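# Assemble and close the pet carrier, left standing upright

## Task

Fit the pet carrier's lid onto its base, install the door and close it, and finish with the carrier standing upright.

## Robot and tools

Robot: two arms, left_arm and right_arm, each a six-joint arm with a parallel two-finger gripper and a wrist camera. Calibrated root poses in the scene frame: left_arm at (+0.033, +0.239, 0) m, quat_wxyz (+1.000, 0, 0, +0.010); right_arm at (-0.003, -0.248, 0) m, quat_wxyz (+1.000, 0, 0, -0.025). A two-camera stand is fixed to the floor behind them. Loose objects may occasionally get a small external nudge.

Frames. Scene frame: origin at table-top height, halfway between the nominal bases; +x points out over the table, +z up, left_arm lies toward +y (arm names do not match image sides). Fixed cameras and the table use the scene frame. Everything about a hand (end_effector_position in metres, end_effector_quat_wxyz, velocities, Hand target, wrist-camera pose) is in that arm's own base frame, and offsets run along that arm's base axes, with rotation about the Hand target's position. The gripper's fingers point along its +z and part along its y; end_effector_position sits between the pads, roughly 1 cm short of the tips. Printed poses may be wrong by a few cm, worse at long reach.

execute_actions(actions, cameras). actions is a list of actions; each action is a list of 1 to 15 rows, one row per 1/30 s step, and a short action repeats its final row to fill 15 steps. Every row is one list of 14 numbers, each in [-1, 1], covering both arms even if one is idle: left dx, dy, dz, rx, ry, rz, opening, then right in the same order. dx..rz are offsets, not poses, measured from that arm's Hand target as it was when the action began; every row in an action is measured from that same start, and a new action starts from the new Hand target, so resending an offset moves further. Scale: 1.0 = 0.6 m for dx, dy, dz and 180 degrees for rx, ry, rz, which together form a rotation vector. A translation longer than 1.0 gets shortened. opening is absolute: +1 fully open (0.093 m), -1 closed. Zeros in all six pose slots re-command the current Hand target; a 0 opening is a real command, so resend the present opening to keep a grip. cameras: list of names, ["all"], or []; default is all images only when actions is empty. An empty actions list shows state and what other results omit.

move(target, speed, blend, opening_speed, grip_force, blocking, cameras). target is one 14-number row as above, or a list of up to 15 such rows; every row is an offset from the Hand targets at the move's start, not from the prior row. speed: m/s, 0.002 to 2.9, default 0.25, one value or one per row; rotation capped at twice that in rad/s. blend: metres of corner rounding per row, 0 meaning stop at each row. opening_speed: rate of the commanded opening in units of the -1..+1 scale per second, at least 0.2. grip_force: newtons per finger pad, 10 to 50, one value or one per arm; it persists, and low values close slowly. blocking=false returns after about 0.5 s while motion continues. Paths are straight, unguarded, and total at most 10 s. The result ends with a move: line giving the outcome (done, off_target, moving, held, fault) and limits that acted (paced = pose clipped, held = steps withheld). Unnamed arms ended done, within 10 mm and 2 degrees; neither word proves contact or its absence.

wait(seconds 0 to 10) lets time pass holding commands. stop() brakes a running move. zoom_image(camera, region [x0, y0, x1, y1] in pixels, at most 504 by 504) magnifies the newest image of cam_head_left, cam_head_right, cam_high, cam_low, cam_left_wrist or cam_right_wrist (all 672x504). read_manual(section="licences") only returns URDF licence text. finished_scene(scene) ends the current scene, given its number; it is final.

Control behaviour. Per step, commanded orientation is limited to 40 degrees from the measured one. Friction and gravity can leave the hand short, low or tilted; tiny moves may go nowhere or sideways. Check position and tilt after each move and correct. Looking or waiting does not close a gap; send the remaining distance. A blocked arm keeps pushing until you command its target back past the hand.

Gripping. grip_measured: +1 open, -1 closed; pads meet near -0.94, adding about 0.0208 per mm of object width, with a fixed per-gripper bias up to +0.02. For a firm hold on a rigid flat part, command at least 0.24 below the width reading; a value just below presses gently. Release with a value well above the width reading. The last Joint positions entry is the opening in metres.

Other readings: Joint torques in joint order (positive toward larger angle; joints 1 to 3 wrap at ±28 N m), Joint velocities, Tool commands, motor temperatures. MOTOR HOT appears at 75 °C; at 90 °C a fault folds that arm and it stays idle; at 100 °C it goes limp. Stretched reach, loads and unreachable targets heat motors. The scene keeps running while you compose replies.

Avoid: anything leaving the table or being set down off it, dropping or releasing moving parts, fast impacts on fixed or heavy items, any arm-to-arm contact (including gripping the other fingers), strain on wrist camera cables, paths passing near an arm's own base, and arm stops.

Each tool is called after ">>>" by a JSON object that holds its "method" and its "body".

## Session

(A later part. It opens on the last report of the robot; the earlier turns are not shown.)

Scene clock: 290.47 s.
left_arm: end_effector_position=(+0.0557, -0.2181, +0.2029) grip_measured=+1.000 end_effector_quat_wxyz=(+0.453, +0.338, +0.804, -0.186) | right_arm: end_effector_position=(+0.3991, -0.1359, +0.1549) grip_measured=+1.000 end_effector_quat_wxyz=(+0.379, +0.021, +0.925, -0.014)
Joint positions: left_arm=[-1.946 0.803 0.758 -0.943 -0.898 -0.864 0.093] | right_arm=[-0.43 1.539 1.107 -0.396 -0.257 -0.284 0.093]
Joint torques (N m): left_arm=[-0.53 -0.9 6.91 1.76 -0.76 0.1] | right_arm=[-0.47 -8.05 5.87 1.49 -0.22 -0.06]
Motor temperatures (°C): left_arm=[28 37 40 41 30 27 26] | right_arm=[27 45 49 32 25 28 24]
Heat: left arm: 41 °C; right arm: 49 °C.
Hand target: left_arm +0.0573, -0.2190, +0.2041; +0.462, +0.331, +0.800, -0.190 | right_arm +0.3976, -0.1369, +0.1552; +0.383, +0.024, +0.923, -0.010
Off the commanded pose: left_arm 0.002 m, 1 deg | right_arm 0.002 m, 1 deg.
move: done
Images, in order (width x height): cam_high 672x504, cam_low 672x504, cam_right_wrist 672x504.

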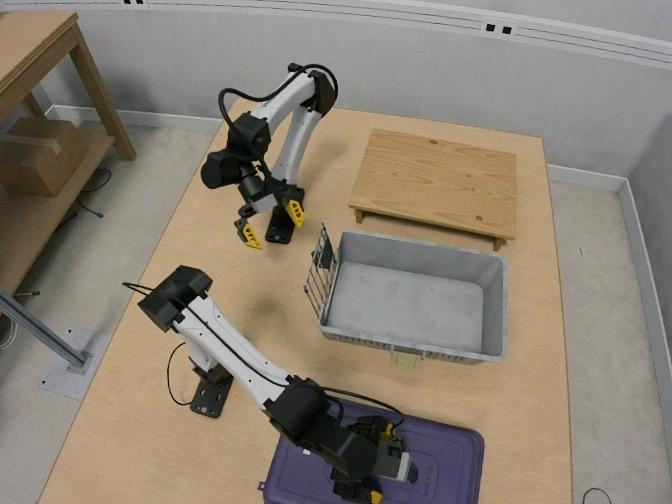

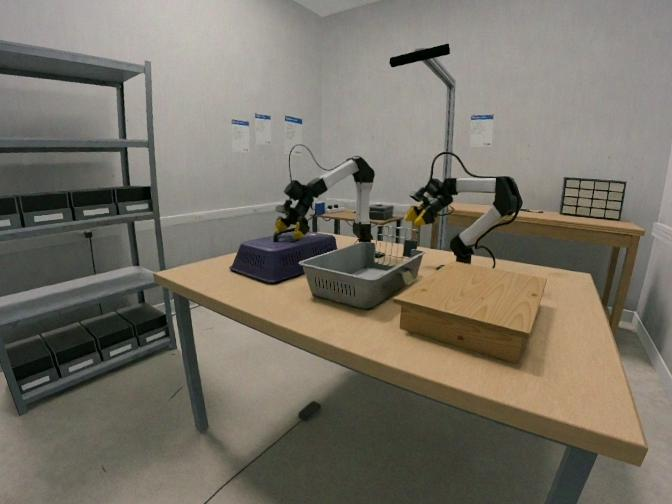

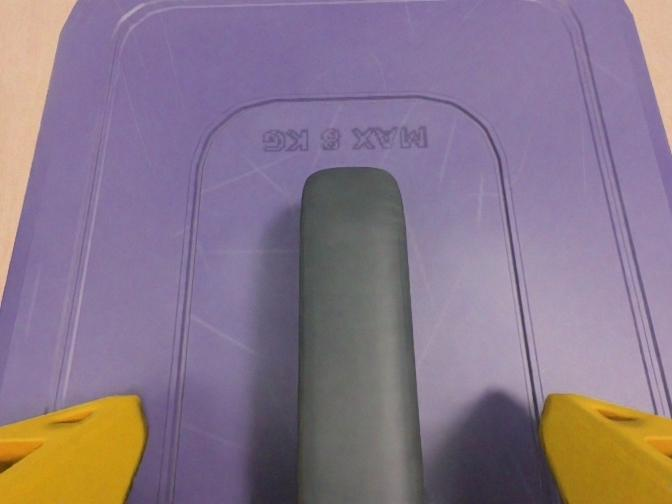

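>>> {"method": "move", "body": {"target": [0,0,0,0,0,0,1,0.01,-0.005,-0.04,0,0,0,1], "cameras": ["cam_right_wrist","cam_high","cam_low"], "speed": 0.1}}

>>> {"method": "zoom_image", "body": {"camera": "cam_low", "region": [210, 180, 390, 310]}}

Scene clock: 306.93 s.
left_arm: end_effector_position=(+0.0557, -0.2181, +0.2029) grip_measured=+1.000 end_effector_quat_wxyz=(+0.453, +0.338, +0.804, -0.186) | right_arm: end_effector_position=(+0.4062, -0.1378, +0.1468) grip_measured=+1.000 end_effector_quat_wxyz=(+0.397, +0.017, +0.917, -0.016)
Joint positions: left_arm=[-1.946 0.803 0.758 -0.943 -0.898 -0.864 0.093] | right_arm=[-0.432 1.555 1.062 -0.296 -0.27 -0.284 0.093]
Joint torques (N m): left_arm=[-0.54 -0.9 6.9 1.76 -0.76 0.1] | right_arm=[-0.34 -5.56 5.27 1.53 -0.11 -0.06]
Heat: left arm: 41 °C; right arm: 48 °C.
Hand target: left_arm +0.0573, -0.2190, +0.2041; +0.462, +0.331, +0.800, -0.190 | right_arm +0.4036, -0.1398, +0.1313; +0.383, +0.024, +0.923, -0.010
Off the commanded pose: left_arm 0.002 m, 1 deg | right_arm 0.016 m, 2 deg.
move: off_target (right_arm)
Images, in order (width x height): cam_high 672x504, cam_low 672x504, cam_right_wrist 672x504.

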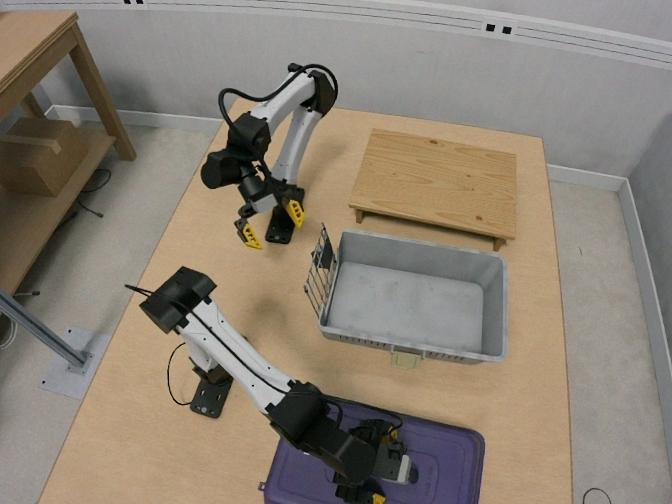

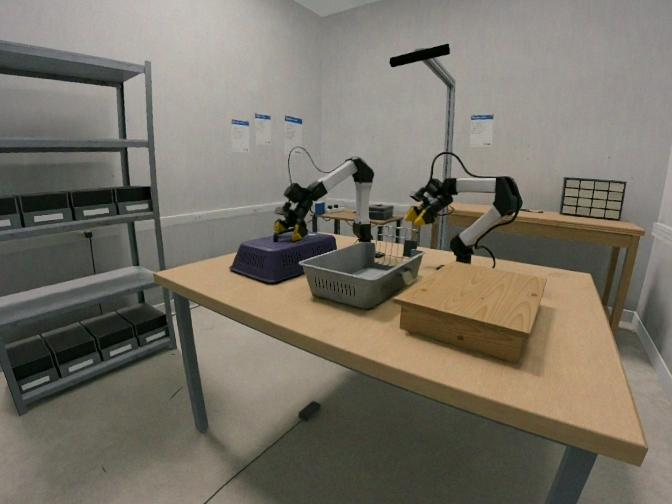

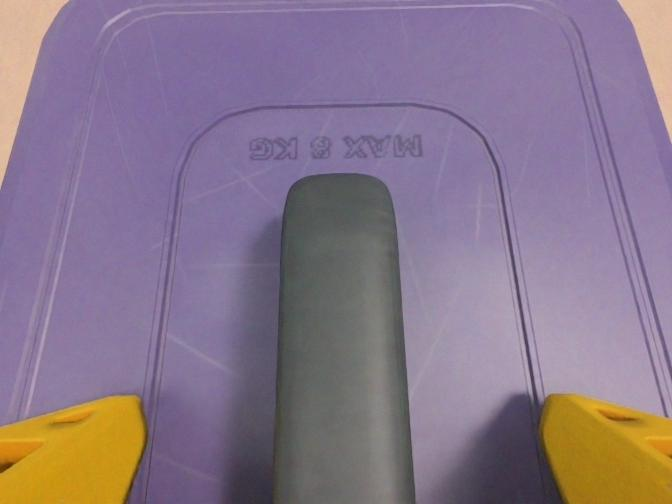

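Scaled by 2.800 from the camera's 672x504 image, which has a finer 960x720 frame.

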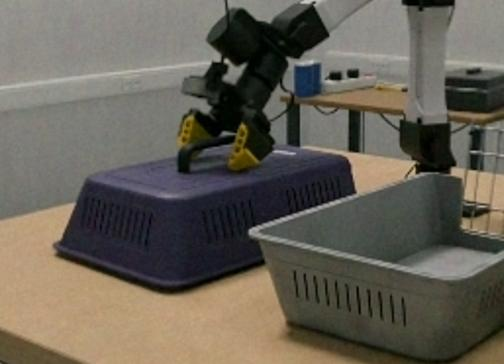

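>>> {"method": "move", "body": {"target": [0,0,0,0,0,0,1,0.0,0.0,0.03,0,0,0,1], "cameras": ["cam_right_wrist"], "speed": 0.1}}

>>> {"method": "move", "body": {"target": [0,0,0,0,0,0,1,0.0,0.0,0.0,0,0,0,-0.98], "cameras": ["cam_right_wrist","cam_low"], "opening_speed": 0.7}}

>>> {"method": "zoom_image", "body": {"camera": "cam_low", "region": [210, 180, 390, 310]}}

Scene clock: 318.50 s.
left_arm: end_effector_position=(+0.0557, -0.2181, +0.2029) grip_measured=+1.000 end_effector_quat_wxyz=(+0.453, +0.338, +0.804, -0.186) | right_arm: end_effector_position=(+0.4030, -0.1363, +0.1471) grip_measured=+1.000 end_effector_quat_wxyz=(+0.386, +0.019, +0.922, -0.011)
Joint positions: left_arm=[-1.946 0.803 0.758 -0.943 -0.898 -0.864 0.093] | right_arm=[-0.432 1.555 1.081 -0.343 -0.27 -0.284 0.093]
Joint torques (N m): left_arm=[-0.53 -0.88 6.91 1.76 -0.76 0.1] | right_arm=[-0.35 -6.97 8.25 1.25 -0.11 -0.06]
Heat: left arm: 41 °C; right arm: 47 °C.
Hand target: left_arm +0.0573, -0.2190, +0.2041; +0.462, +0.331, +0.800, -0.190 | right_arm +0.4036, -0.1398, +0.1492; +0.383, +0.024, +0.923, -0.010
Off the commanded pose: left_arm 0.002 m, 1 deg | right_arm 0.004 m, 1 deg.
move: done
Images, in order (width x height): cam_right_wrist 672x504.

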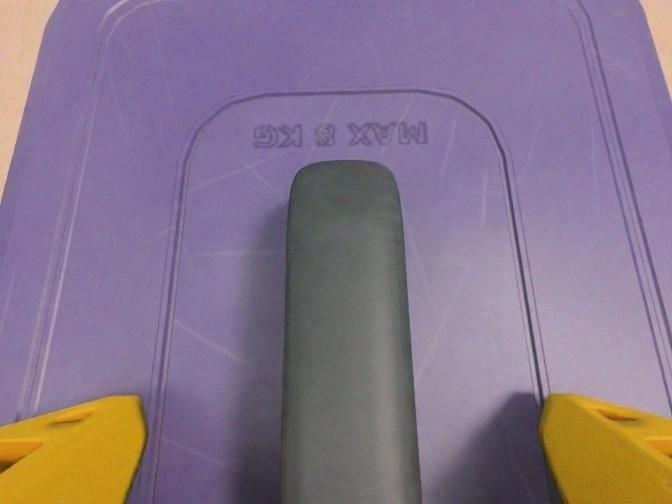

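Scene clock: 321.53 s.
left_arm: end_effector_position=(+0.0557, -0.2181, +0.2029) grip_measured=+1.000 end_effector_quat_wxyz=(+0.453, +0.338, +0.804, -0.186) | right_arm: end_effector_position=(+0.4024, -0.1372, +0.1468) grip_measured=-0.634 end_effector_quat_wxyz=(+0.385, +0.020, +0.923, -0.011)
Joint positions: left_arm=[-1.946 0.803 0.758 -0.943 -0.898 -0.864 0.093] | right_arm=[-0.434 1.555 1.082 -0.345 -0.268 -0.284 0.015]
Joint torques (N m): left_arm=[-0.54 -0.9 6.91 1.76 -0.76 0.1] | right_arm=[-0.2 -6.94 8.29 1.27 -0.12 -0.06]
Heat: left arm: 41 °C; right arm: 48 °C.
Hand target: left_arm +0.0573, -0.2190, +0.2041; +0.462, +0.331, +0.800, -0.190 | right_arm +0.4036, -0.1398, +0.1493; +0.383, +0.024, +0.923, -0.010
Off the commanded pose: left_arm 0.002 m, 1 deg | right_arm 0.004 m, 1 deg.
move: done
Images, in order (width x height): cam_low 672x504, cam_right_wrist 672x504.

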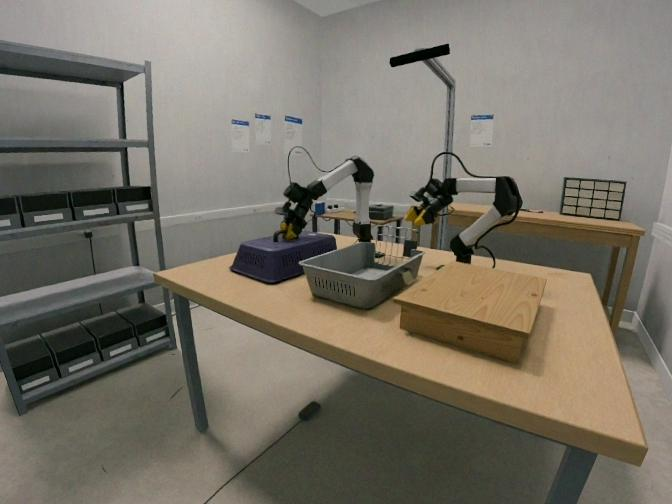

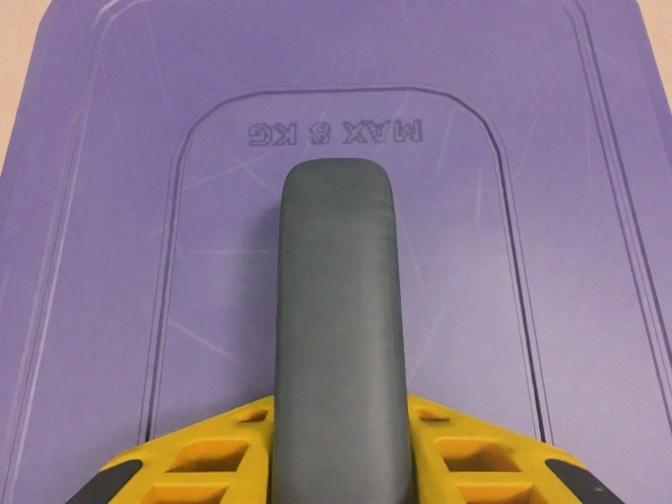

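Scaled by 2.800 from the camera's 672x504 image, which has a finer 960x720 frame.

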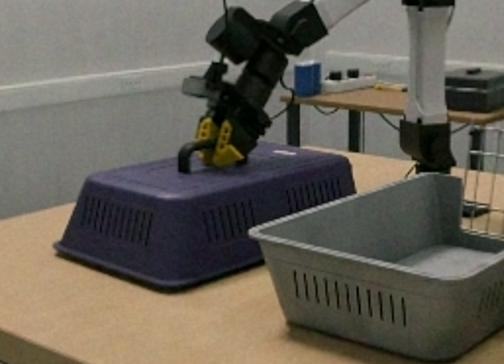

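>>> {"method": "move", "body": {"target": [0,0,0,0,0,0,1,0.0,0.0,0.06,0,0,0,-0.98], "cameras": ["cam_right_wrist","cam_low","cam_left_wrist","cam_high"], "speed": 0.08}}

>>> {"method": "zoom_image", "body": {"camera": "cam_low", "region": [210, 180, 390, 310]}}

Scene clock: 333.23 s.
left_arm: end_effector_position=(+0.0557, -0.2181, +0.2029) grip_measured=+1.000 end_effector_quat_wxyz=(+0.453, +0.338, +0.804, -0.186) | right_arm: end_effector_position=(+0.3940, -0.1336, +0.1599) grip_measured=-0.645 end_effector_quat_wxyz=(+0.352, +0.025, +0.936, +0.002)
Joint positions: left_arm=[-1.946 0.803 0.758 -0.943 -0.898 -0.864 0.093] | right_arm=[-0.434 1.555 1.183 -0.523 -0.267 -0.285 0.014]
Joint torques (N m): left_arm=[-0.54 -0.9 6.9 1.76 -0.76 0.1] | right_arm=[-0.21 -9.09 9.99 1.48 -0.15 -0.06]
Heat: left arm: 41 °C; right arm: 50 °C.
Hand target: left_arm +0.0573, -0.2190, +0.2041; +0.462, +0.331, +0.800, -0.190 | right_arm +0.4035, -0.1398, +0.1852; +0.383, +0.024, +0.923, -0.010
Off the commanded pose: left_arm 0.002 m, 1 deg | right_arm 0.028 m, 4 deg.
move: off_target (right_arm)
Images, in order (width x height): cam_high 672x504, cam_low 672x504, cam_left_wrist 672x504, cam_right_wrist 672x504.

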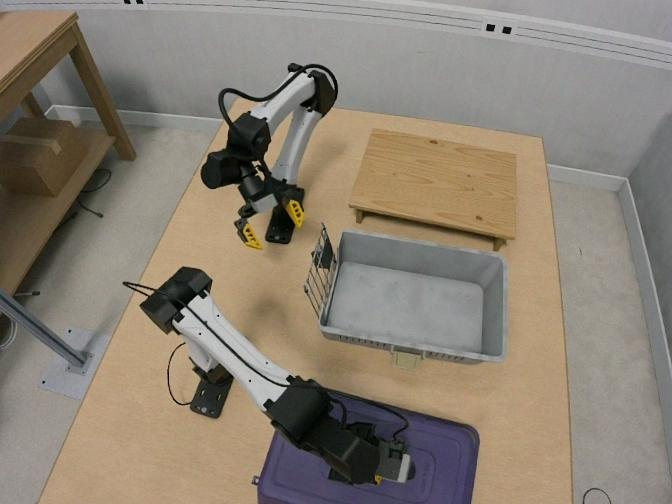

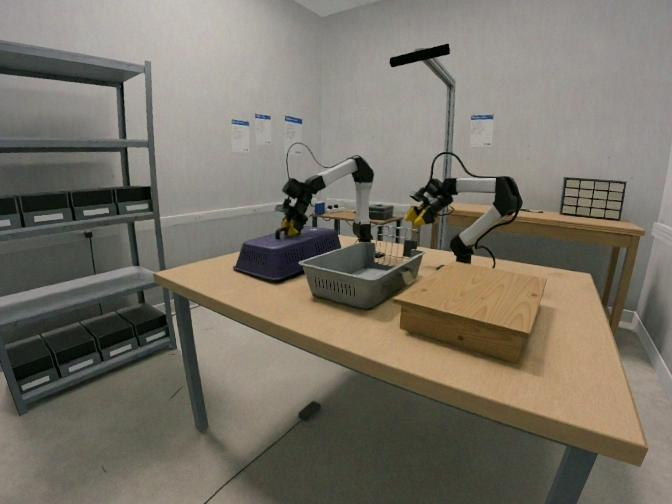

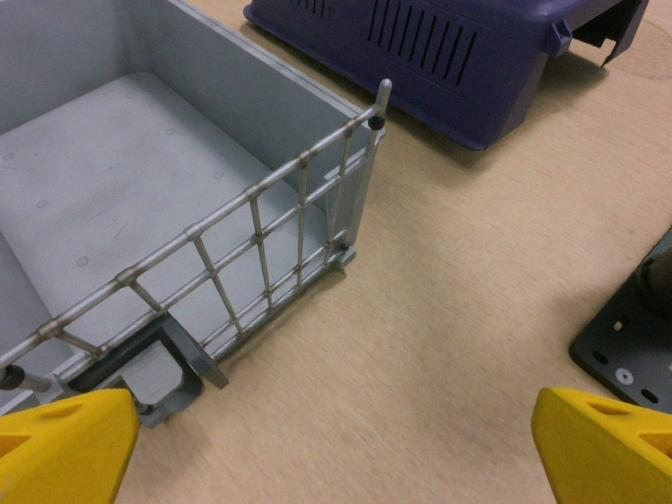

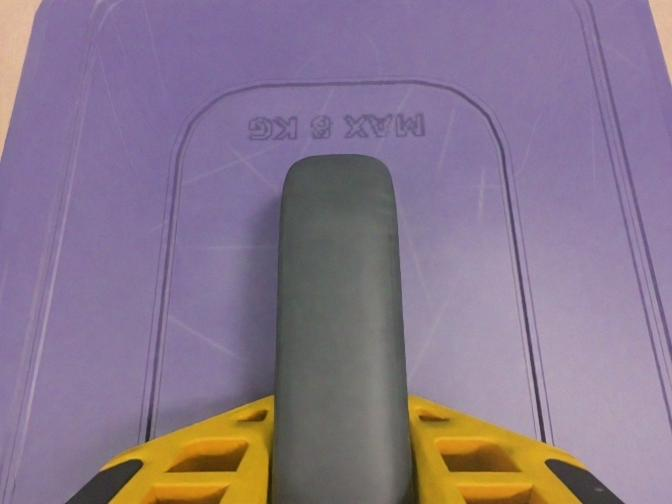

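Scaled by 2.800 from the camera's 672x504 image, which has a finer 960x720 frame.

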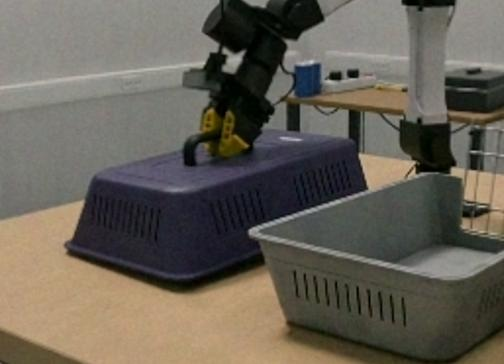

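>>> {"method": "move", "body": {"target": [0,0,0,0,0,0,1,0.02,0.0,0.07,0,-0.03,0,-0.98], "cameras": ["cam_right_wrist","cam_low","cam_left_wrist"], "speed": 0.08}}

>>> {"method": "zoom_image", "body": {"camera": "cam_low", "region": [210, 180, 390, 310]}}

Scene clock: 345.30 s.
left_arm: end_effector_position=(+0.0557, -0.2181, +0.2029) grip_measured=+1.000 end_effector_quat_wxyz=(+0.453, +0.338, +0.804, -0.186) | right_arm: end_effector_position=(+0.4026, -0.1363, +0.1859) grip_measured=-0.645 end_effector_quat_wxyz=(+0.370, +0.033, +0.928, +0.002)
Joint positions: left_arm=[-1.946 0.803 0.758 -0.943 -0.898 -0.864 0.093] | right_arm=[-0.434 1.555 1.261 -0.561 -0.274 -0.26 0.014]
Joint torques (N m): left_arm=[-0.54 -0.9 6.91 1.76 -0.76 0.1] | right_arm=[-0.09 -11.07 10.29 1.8 -0.33 -0.03]
Heat: left arm: 41 °C; right arm: 53 °C.
Hand target: left_arm +0.0573, -0.2190, +0.2041; +0.462, +0.331, +0.800, -0.190 | right_arm +0.4155, -0.1398, +0.2272; +0.426, +0.025, +0.904, -0.009
Off the commanded pose: left_arm 0.002 m, 1 deg | right_arm 0.043 m, 7 deg.
move: off_target (right_arm)
Images, in order (width x height): cam_low 672x504, cam_left_wrist 672x504, cam_right_wrist 672x504.

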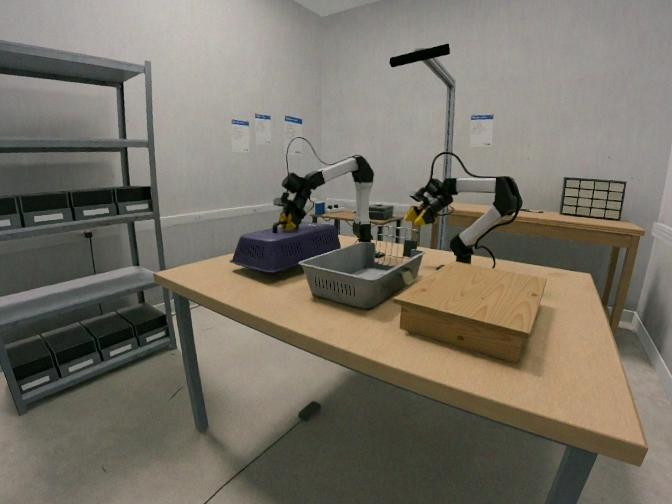

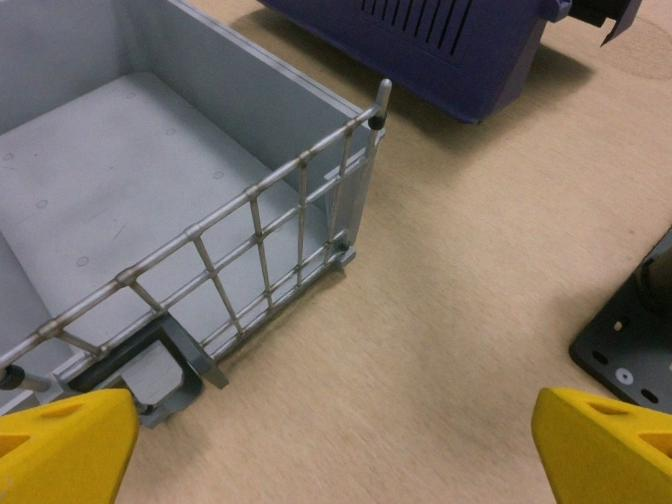

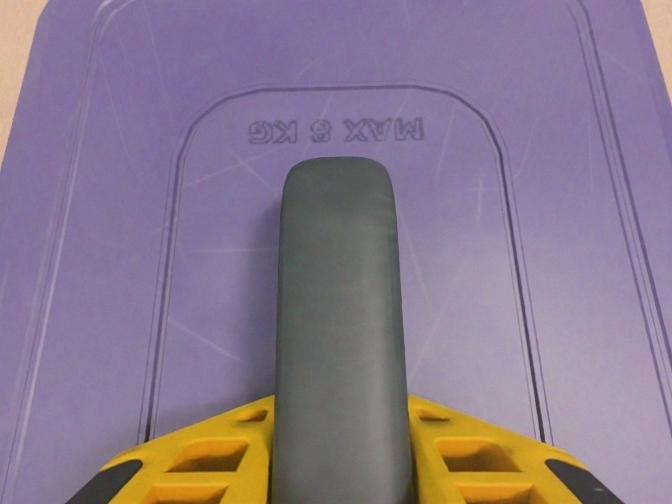

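Scaled by 2.800 from the camera's 672x504 image, which has a finer 960x720 frame.

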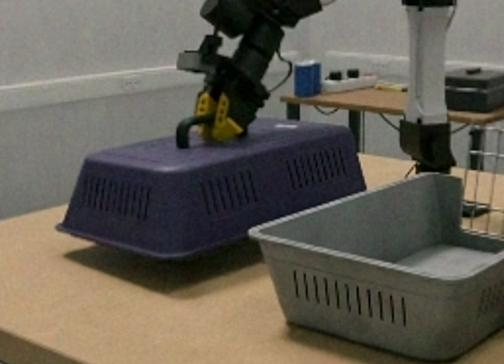

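>>> {"method": "move", "body": {"target": [0,0,0,0,0,0,1,0.0,0.0,0.25,0,-0.012,0,-0.98], "cameras": ["cam_right_wrist","cam_low","cam_high","cam_left_wrist","cam_head_left"], "speed": 0.12}}

Scene clock: 362.13 s.
left_arm: end_effector_position=(+0.0557, -0.2181, +0.2029) grip_measured=+1.000 end_effector_quat_wxyz=(+0.453, +0.338, +0.804, -0.186) | right_arm: end_effector_position=(+0.4095, -0.1369, +0.3498) grip_measured=-0.645 end_effector_quat_wxyz=(+0.400, +0.030, +0.916, -0.001)
Joint positions: left_arm=[-1.946 0.803 0.758 -0.943 -0.898 -0.864 0.093] | right_arm=[-0.434 1.7 2.055 -1.142 -0.289 -0.248 0.014]
Joint torques (N m): left_arm=[-0.54 -0.9 6.91 1.76 -0.76 0.1] | right_arm=[-0.53 -9.16 8.94 1.92 -0.32 -0.05]
Motor temperatures (°C): left_arm=[28 35 40 40 30 27 26] | right_arm=[27 44 57 33 24 27 26]
Heat: left arm: 40 °C; right arm: 57 °C.
Hand target: left_arm +0.0573, -0.2190, +0.2041; +0.462, +0.331, +0.800, -0.190 | right_arm +0.4155, -0.1398, +0.3773; +0.443, +0.025, +0.896, -0.008
Off the commanded pose: left_arm 0.002 m, 1 deg | right_arm 0.028 m, 5 deg.
move: off_target (right_arm)
Images, in order (width x height): cam_head_left 672x504, cam_high 672x504, cam_low 672x504, cam_left_wrist 672x504, cam_right_wrist 672x504.

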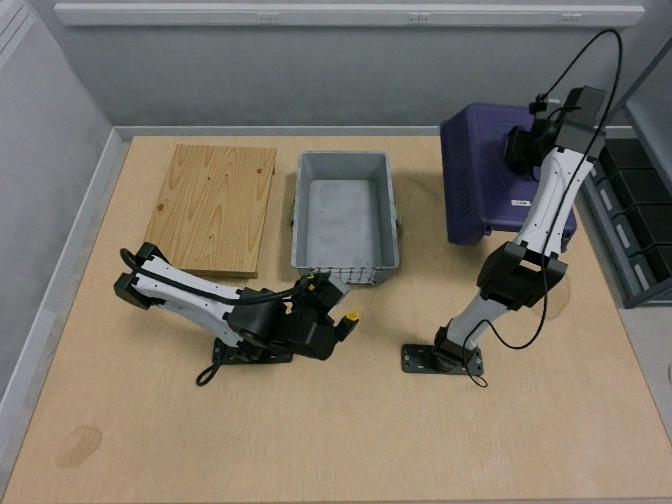

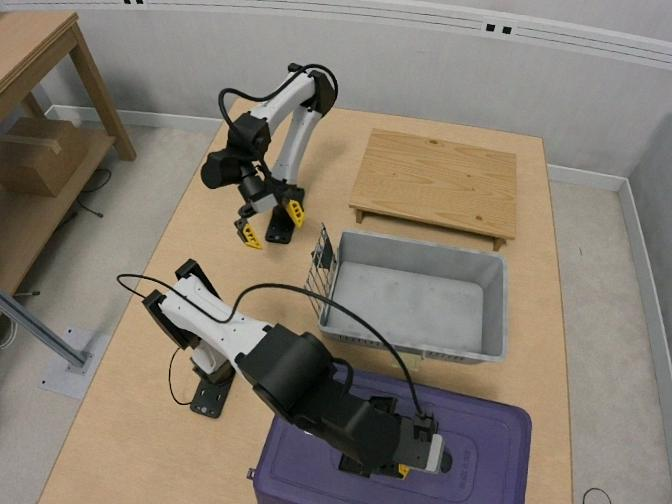

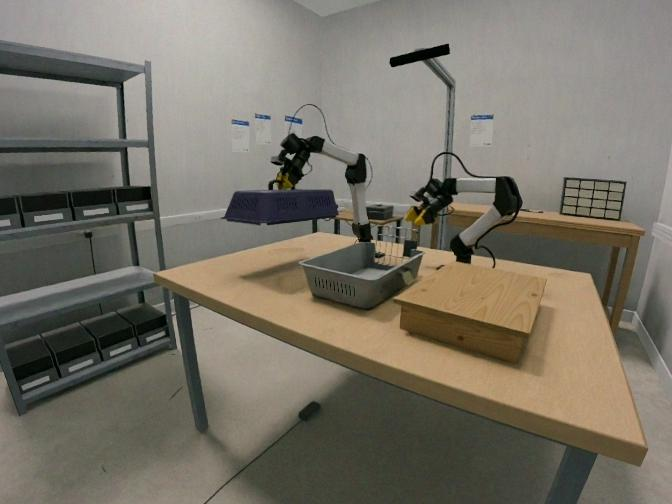

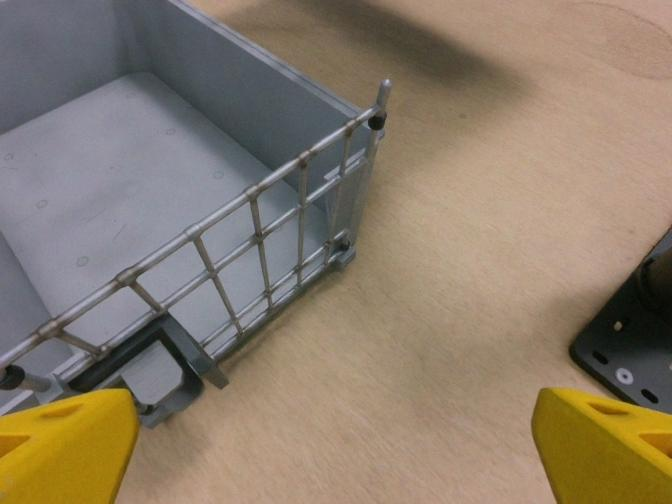

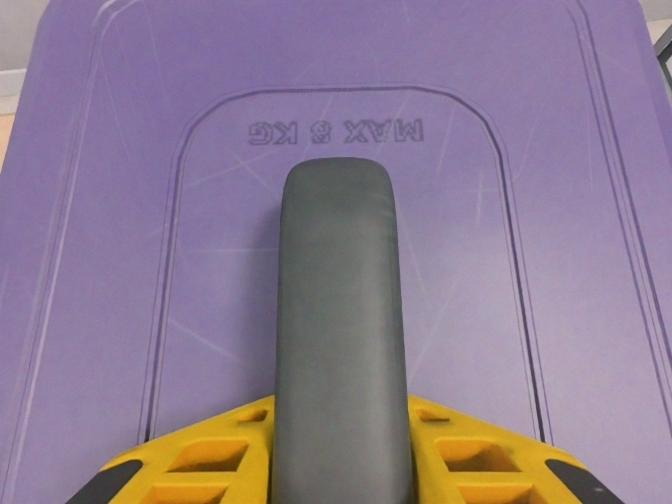

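>>> {"method": "move", "body": {"target": [0,0,0,0,0,0,1,0.01,0.5,0.0,0,-0.01,0,-0.98], "cameras": ["all"], "speed": 0.12}}

Scene clock: 386.10 s.
left_arm: end_effector_position=(+0.0557, -0.2181, +0.2029) grip_measured=+1.000 end_effector_quat_wxyz=(+0.453, +0.338, +0.804, -0.186) | right_arm: end_effector_position=(+0.4148, +0.1610, +0.3496) grip_measured=-0.645 end_effector_quat_wxyz=(+0.416, +0.006, +0.909, -0.017)
Joint positions: left_arm=[-1.946 0.803 0.758 -0.943 -0.898 -0.864 0.093] | right_arm=[0.527 1.766 2.114 -1.148 0.424 0.365 0.014]
Joint torques (N m): left_arm=[-0.54 -0.9 6.91 1.76 -0.76 0.1] | right_arm=[0.44 -9.51 9.28 1.82 0.51 -0.03]
Heat: left arm: 40 °C; right arm: 54 °C.
Hand target: left_arm +0.0573, -0.2190, +0.2041; +0.462, +0.331, +0.800, -0.190 | right_arm +0.4216, +0.1601, +0.3773; +0.457, +0.025, +0.889, -0.008
Off the commanded pose: left_arm 0.002 m, 1 deg | right_arm 0.028 m, 6 deg.
move: off_target (right_arm)

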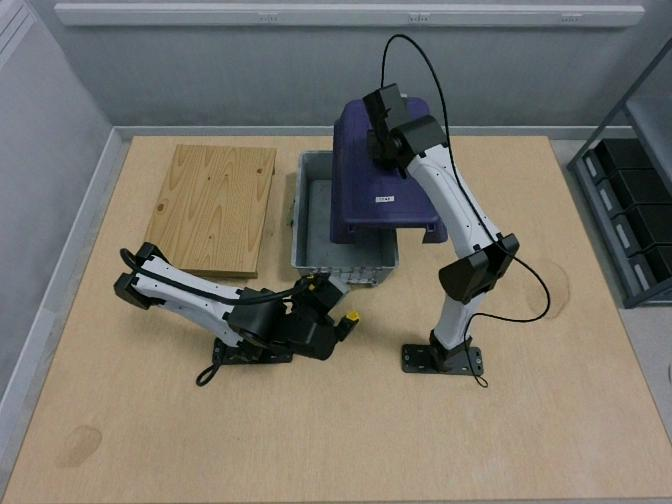

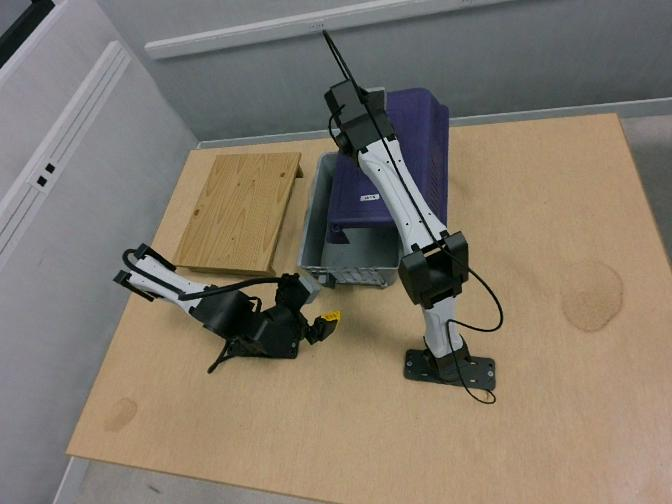

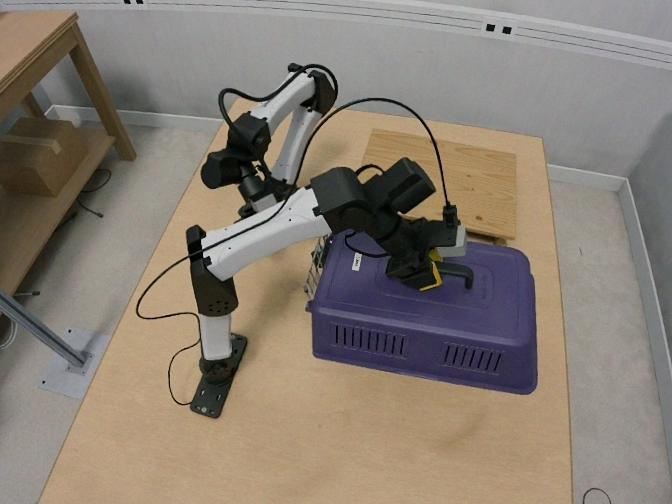

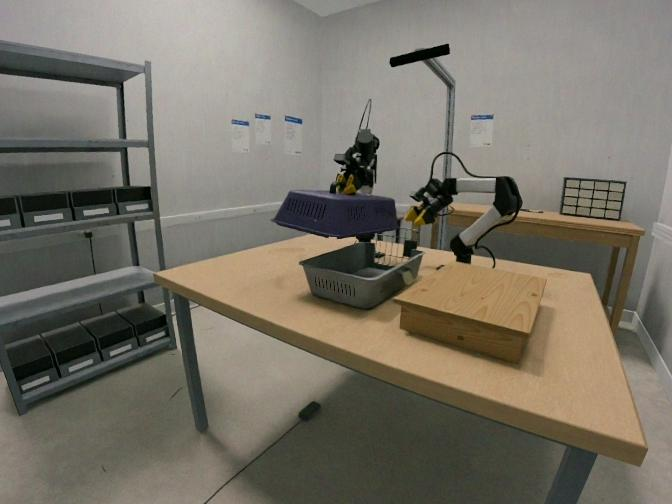

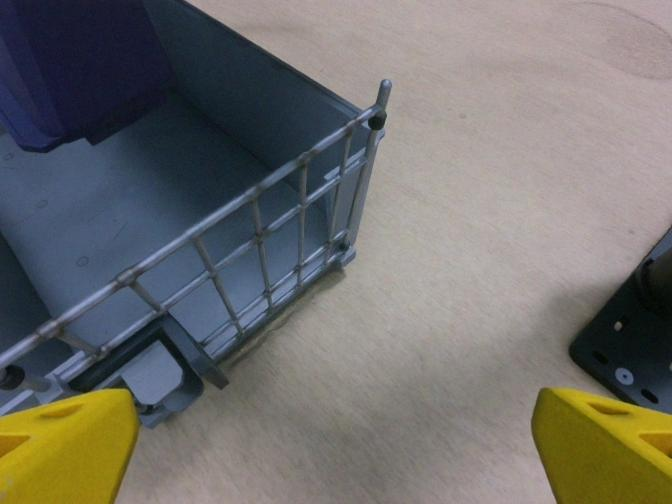

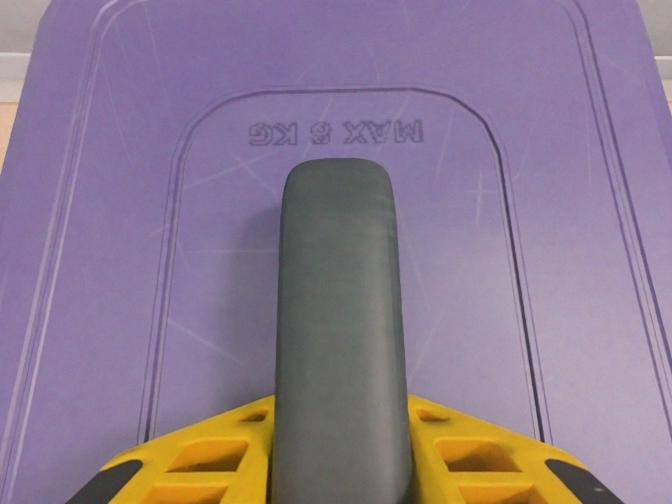

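>>> {"method": "move", "body": {"target": [0,0,0,0,0,0,1,0.0,0.16,0.0,0.007,0.022,0,-0.98], "cameras": ["all"], "speed": 0.1}}

>>> {"method": "zoom_image", "body": {"camera": "cam_high", "region": [280, 200, 560, 400]}}

>>> {"method": "zoom_image", "body": {"camera": "cam_head_left", "region": [260, 80, 460, 300]}}

>>> {"method": "zoom_image", "body": {"camera": "cam_low", "region": [260, 160, 460, 320]}}

Scene clock: 406.53 s.
left_arm: end_effector_position=(+0.0557, -0.2181, +0.2029) grip_measured=+1.000 end_effector_quat_wxyz=(+0.453, +0.338, +0.804, -0.186) | right_arm: end_effector_position=(+0.4173, +0.2579, +0.3526) grip_measured=-0.645 end_effector_quat_wxyz=(+0.415, +0.002, +0.910, +0.003)
Joint positions: left_arm=[-1.946 0.803 0.758 -0.943 -0.898 -0.864 0.093] | right_arm=[0.725 2.204 2.832 -1.484 0.522 0.532 0.014]
Joint torques (N m): left_arm=[-0.53 -0.9 6.9 1.76 -0.76 0.1] | right_arm=[0.49 -12.38 7.58 1.69 0.57 -0.03]
Motor temperatures (°C): left_arm=[28 35 40 40 30 27 26] | right_arm=[27 48 56 35 25 27 27]
Heat: left arm: 40 °C; right arm: 56 °C.
Hand target: left_arm +0.0573, -0.2190, +0.2041; +0.462, +0.331, +0.800, -0.190 | right_arm +0.4216, +0.2562, +0.3774; +0.426, +0.030, +0.904, +0.001
Off the commanded pose: left_arm 0.002 m, 1 deg | right_arm 0.025 m, 3 deg.
elbow stopped short (right arm): the move would have taken joint 3 (elbow) straighter than the controller allows.
move: off_target (right_arm)

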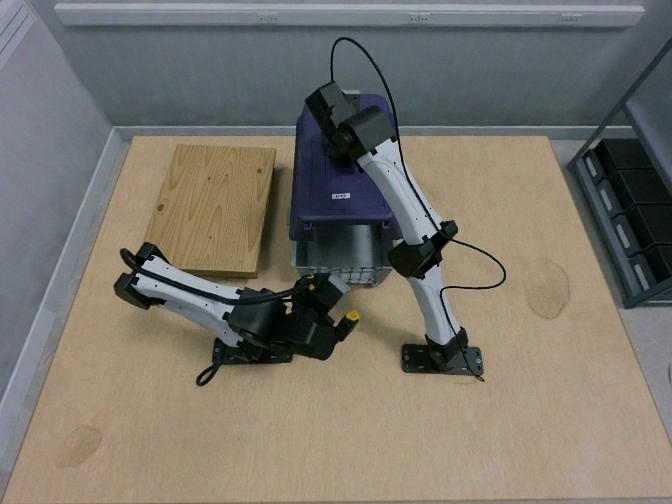

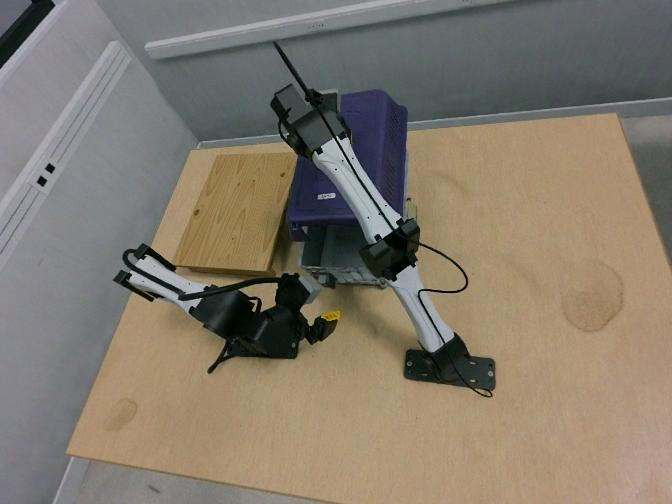

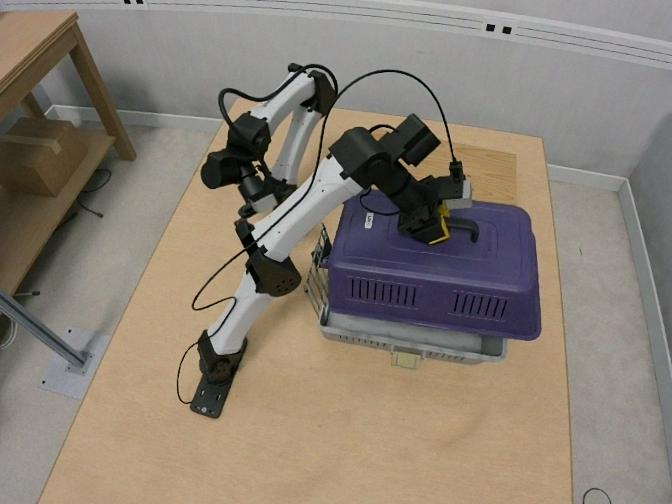

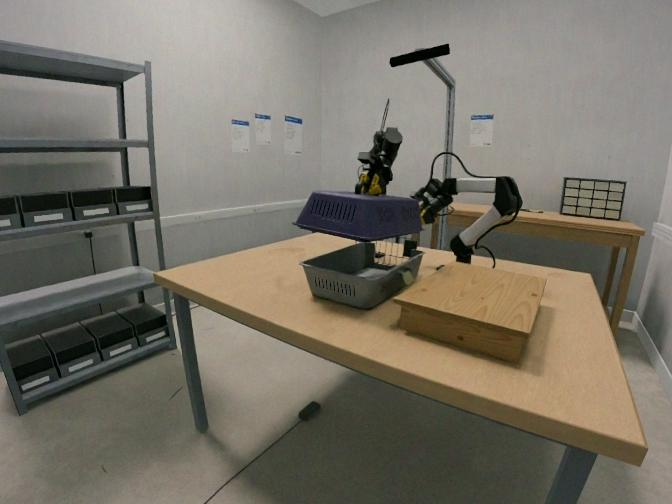

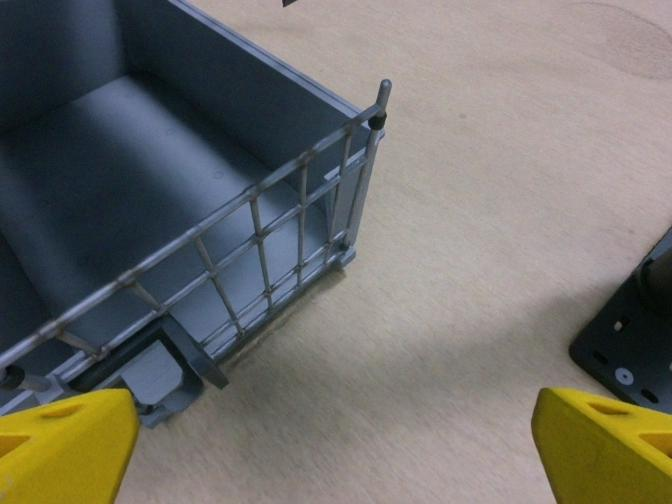

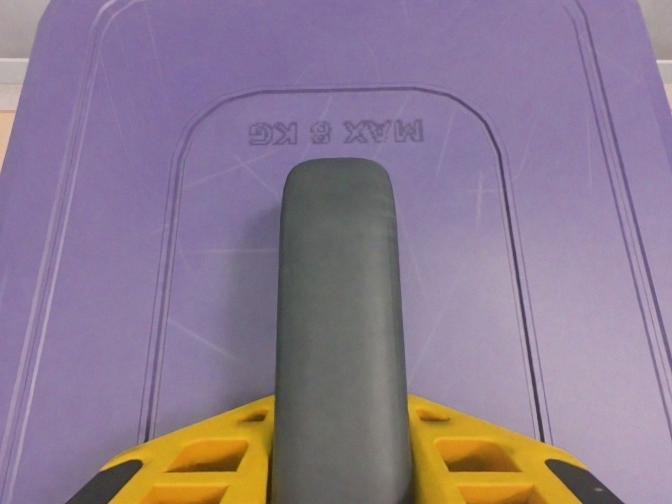

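Scaled by 1.800 from the camera's 672x504 image, which has a finer 960x720 frame.

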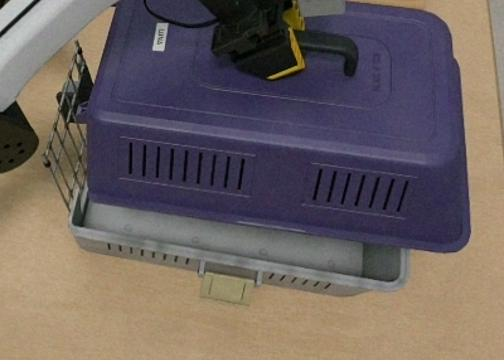

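Scaled by 2.291 from the camera's 672x504 image, which has a finer 960x720 frame.

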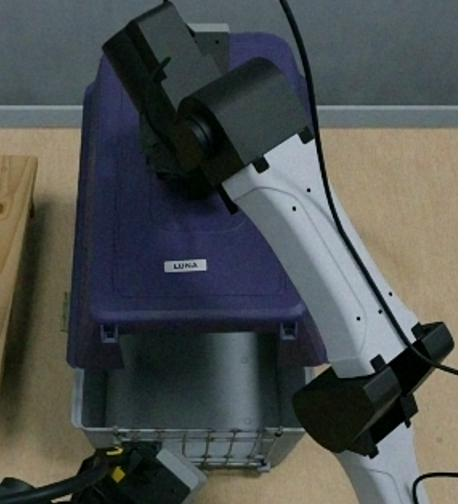

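Scaled by 2.520 from the camera's 672x504 image, which has a finer 960x720 frame.

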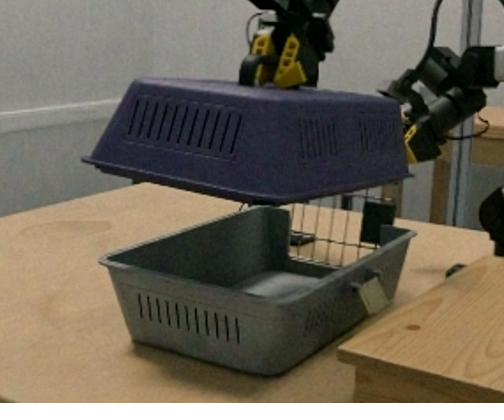

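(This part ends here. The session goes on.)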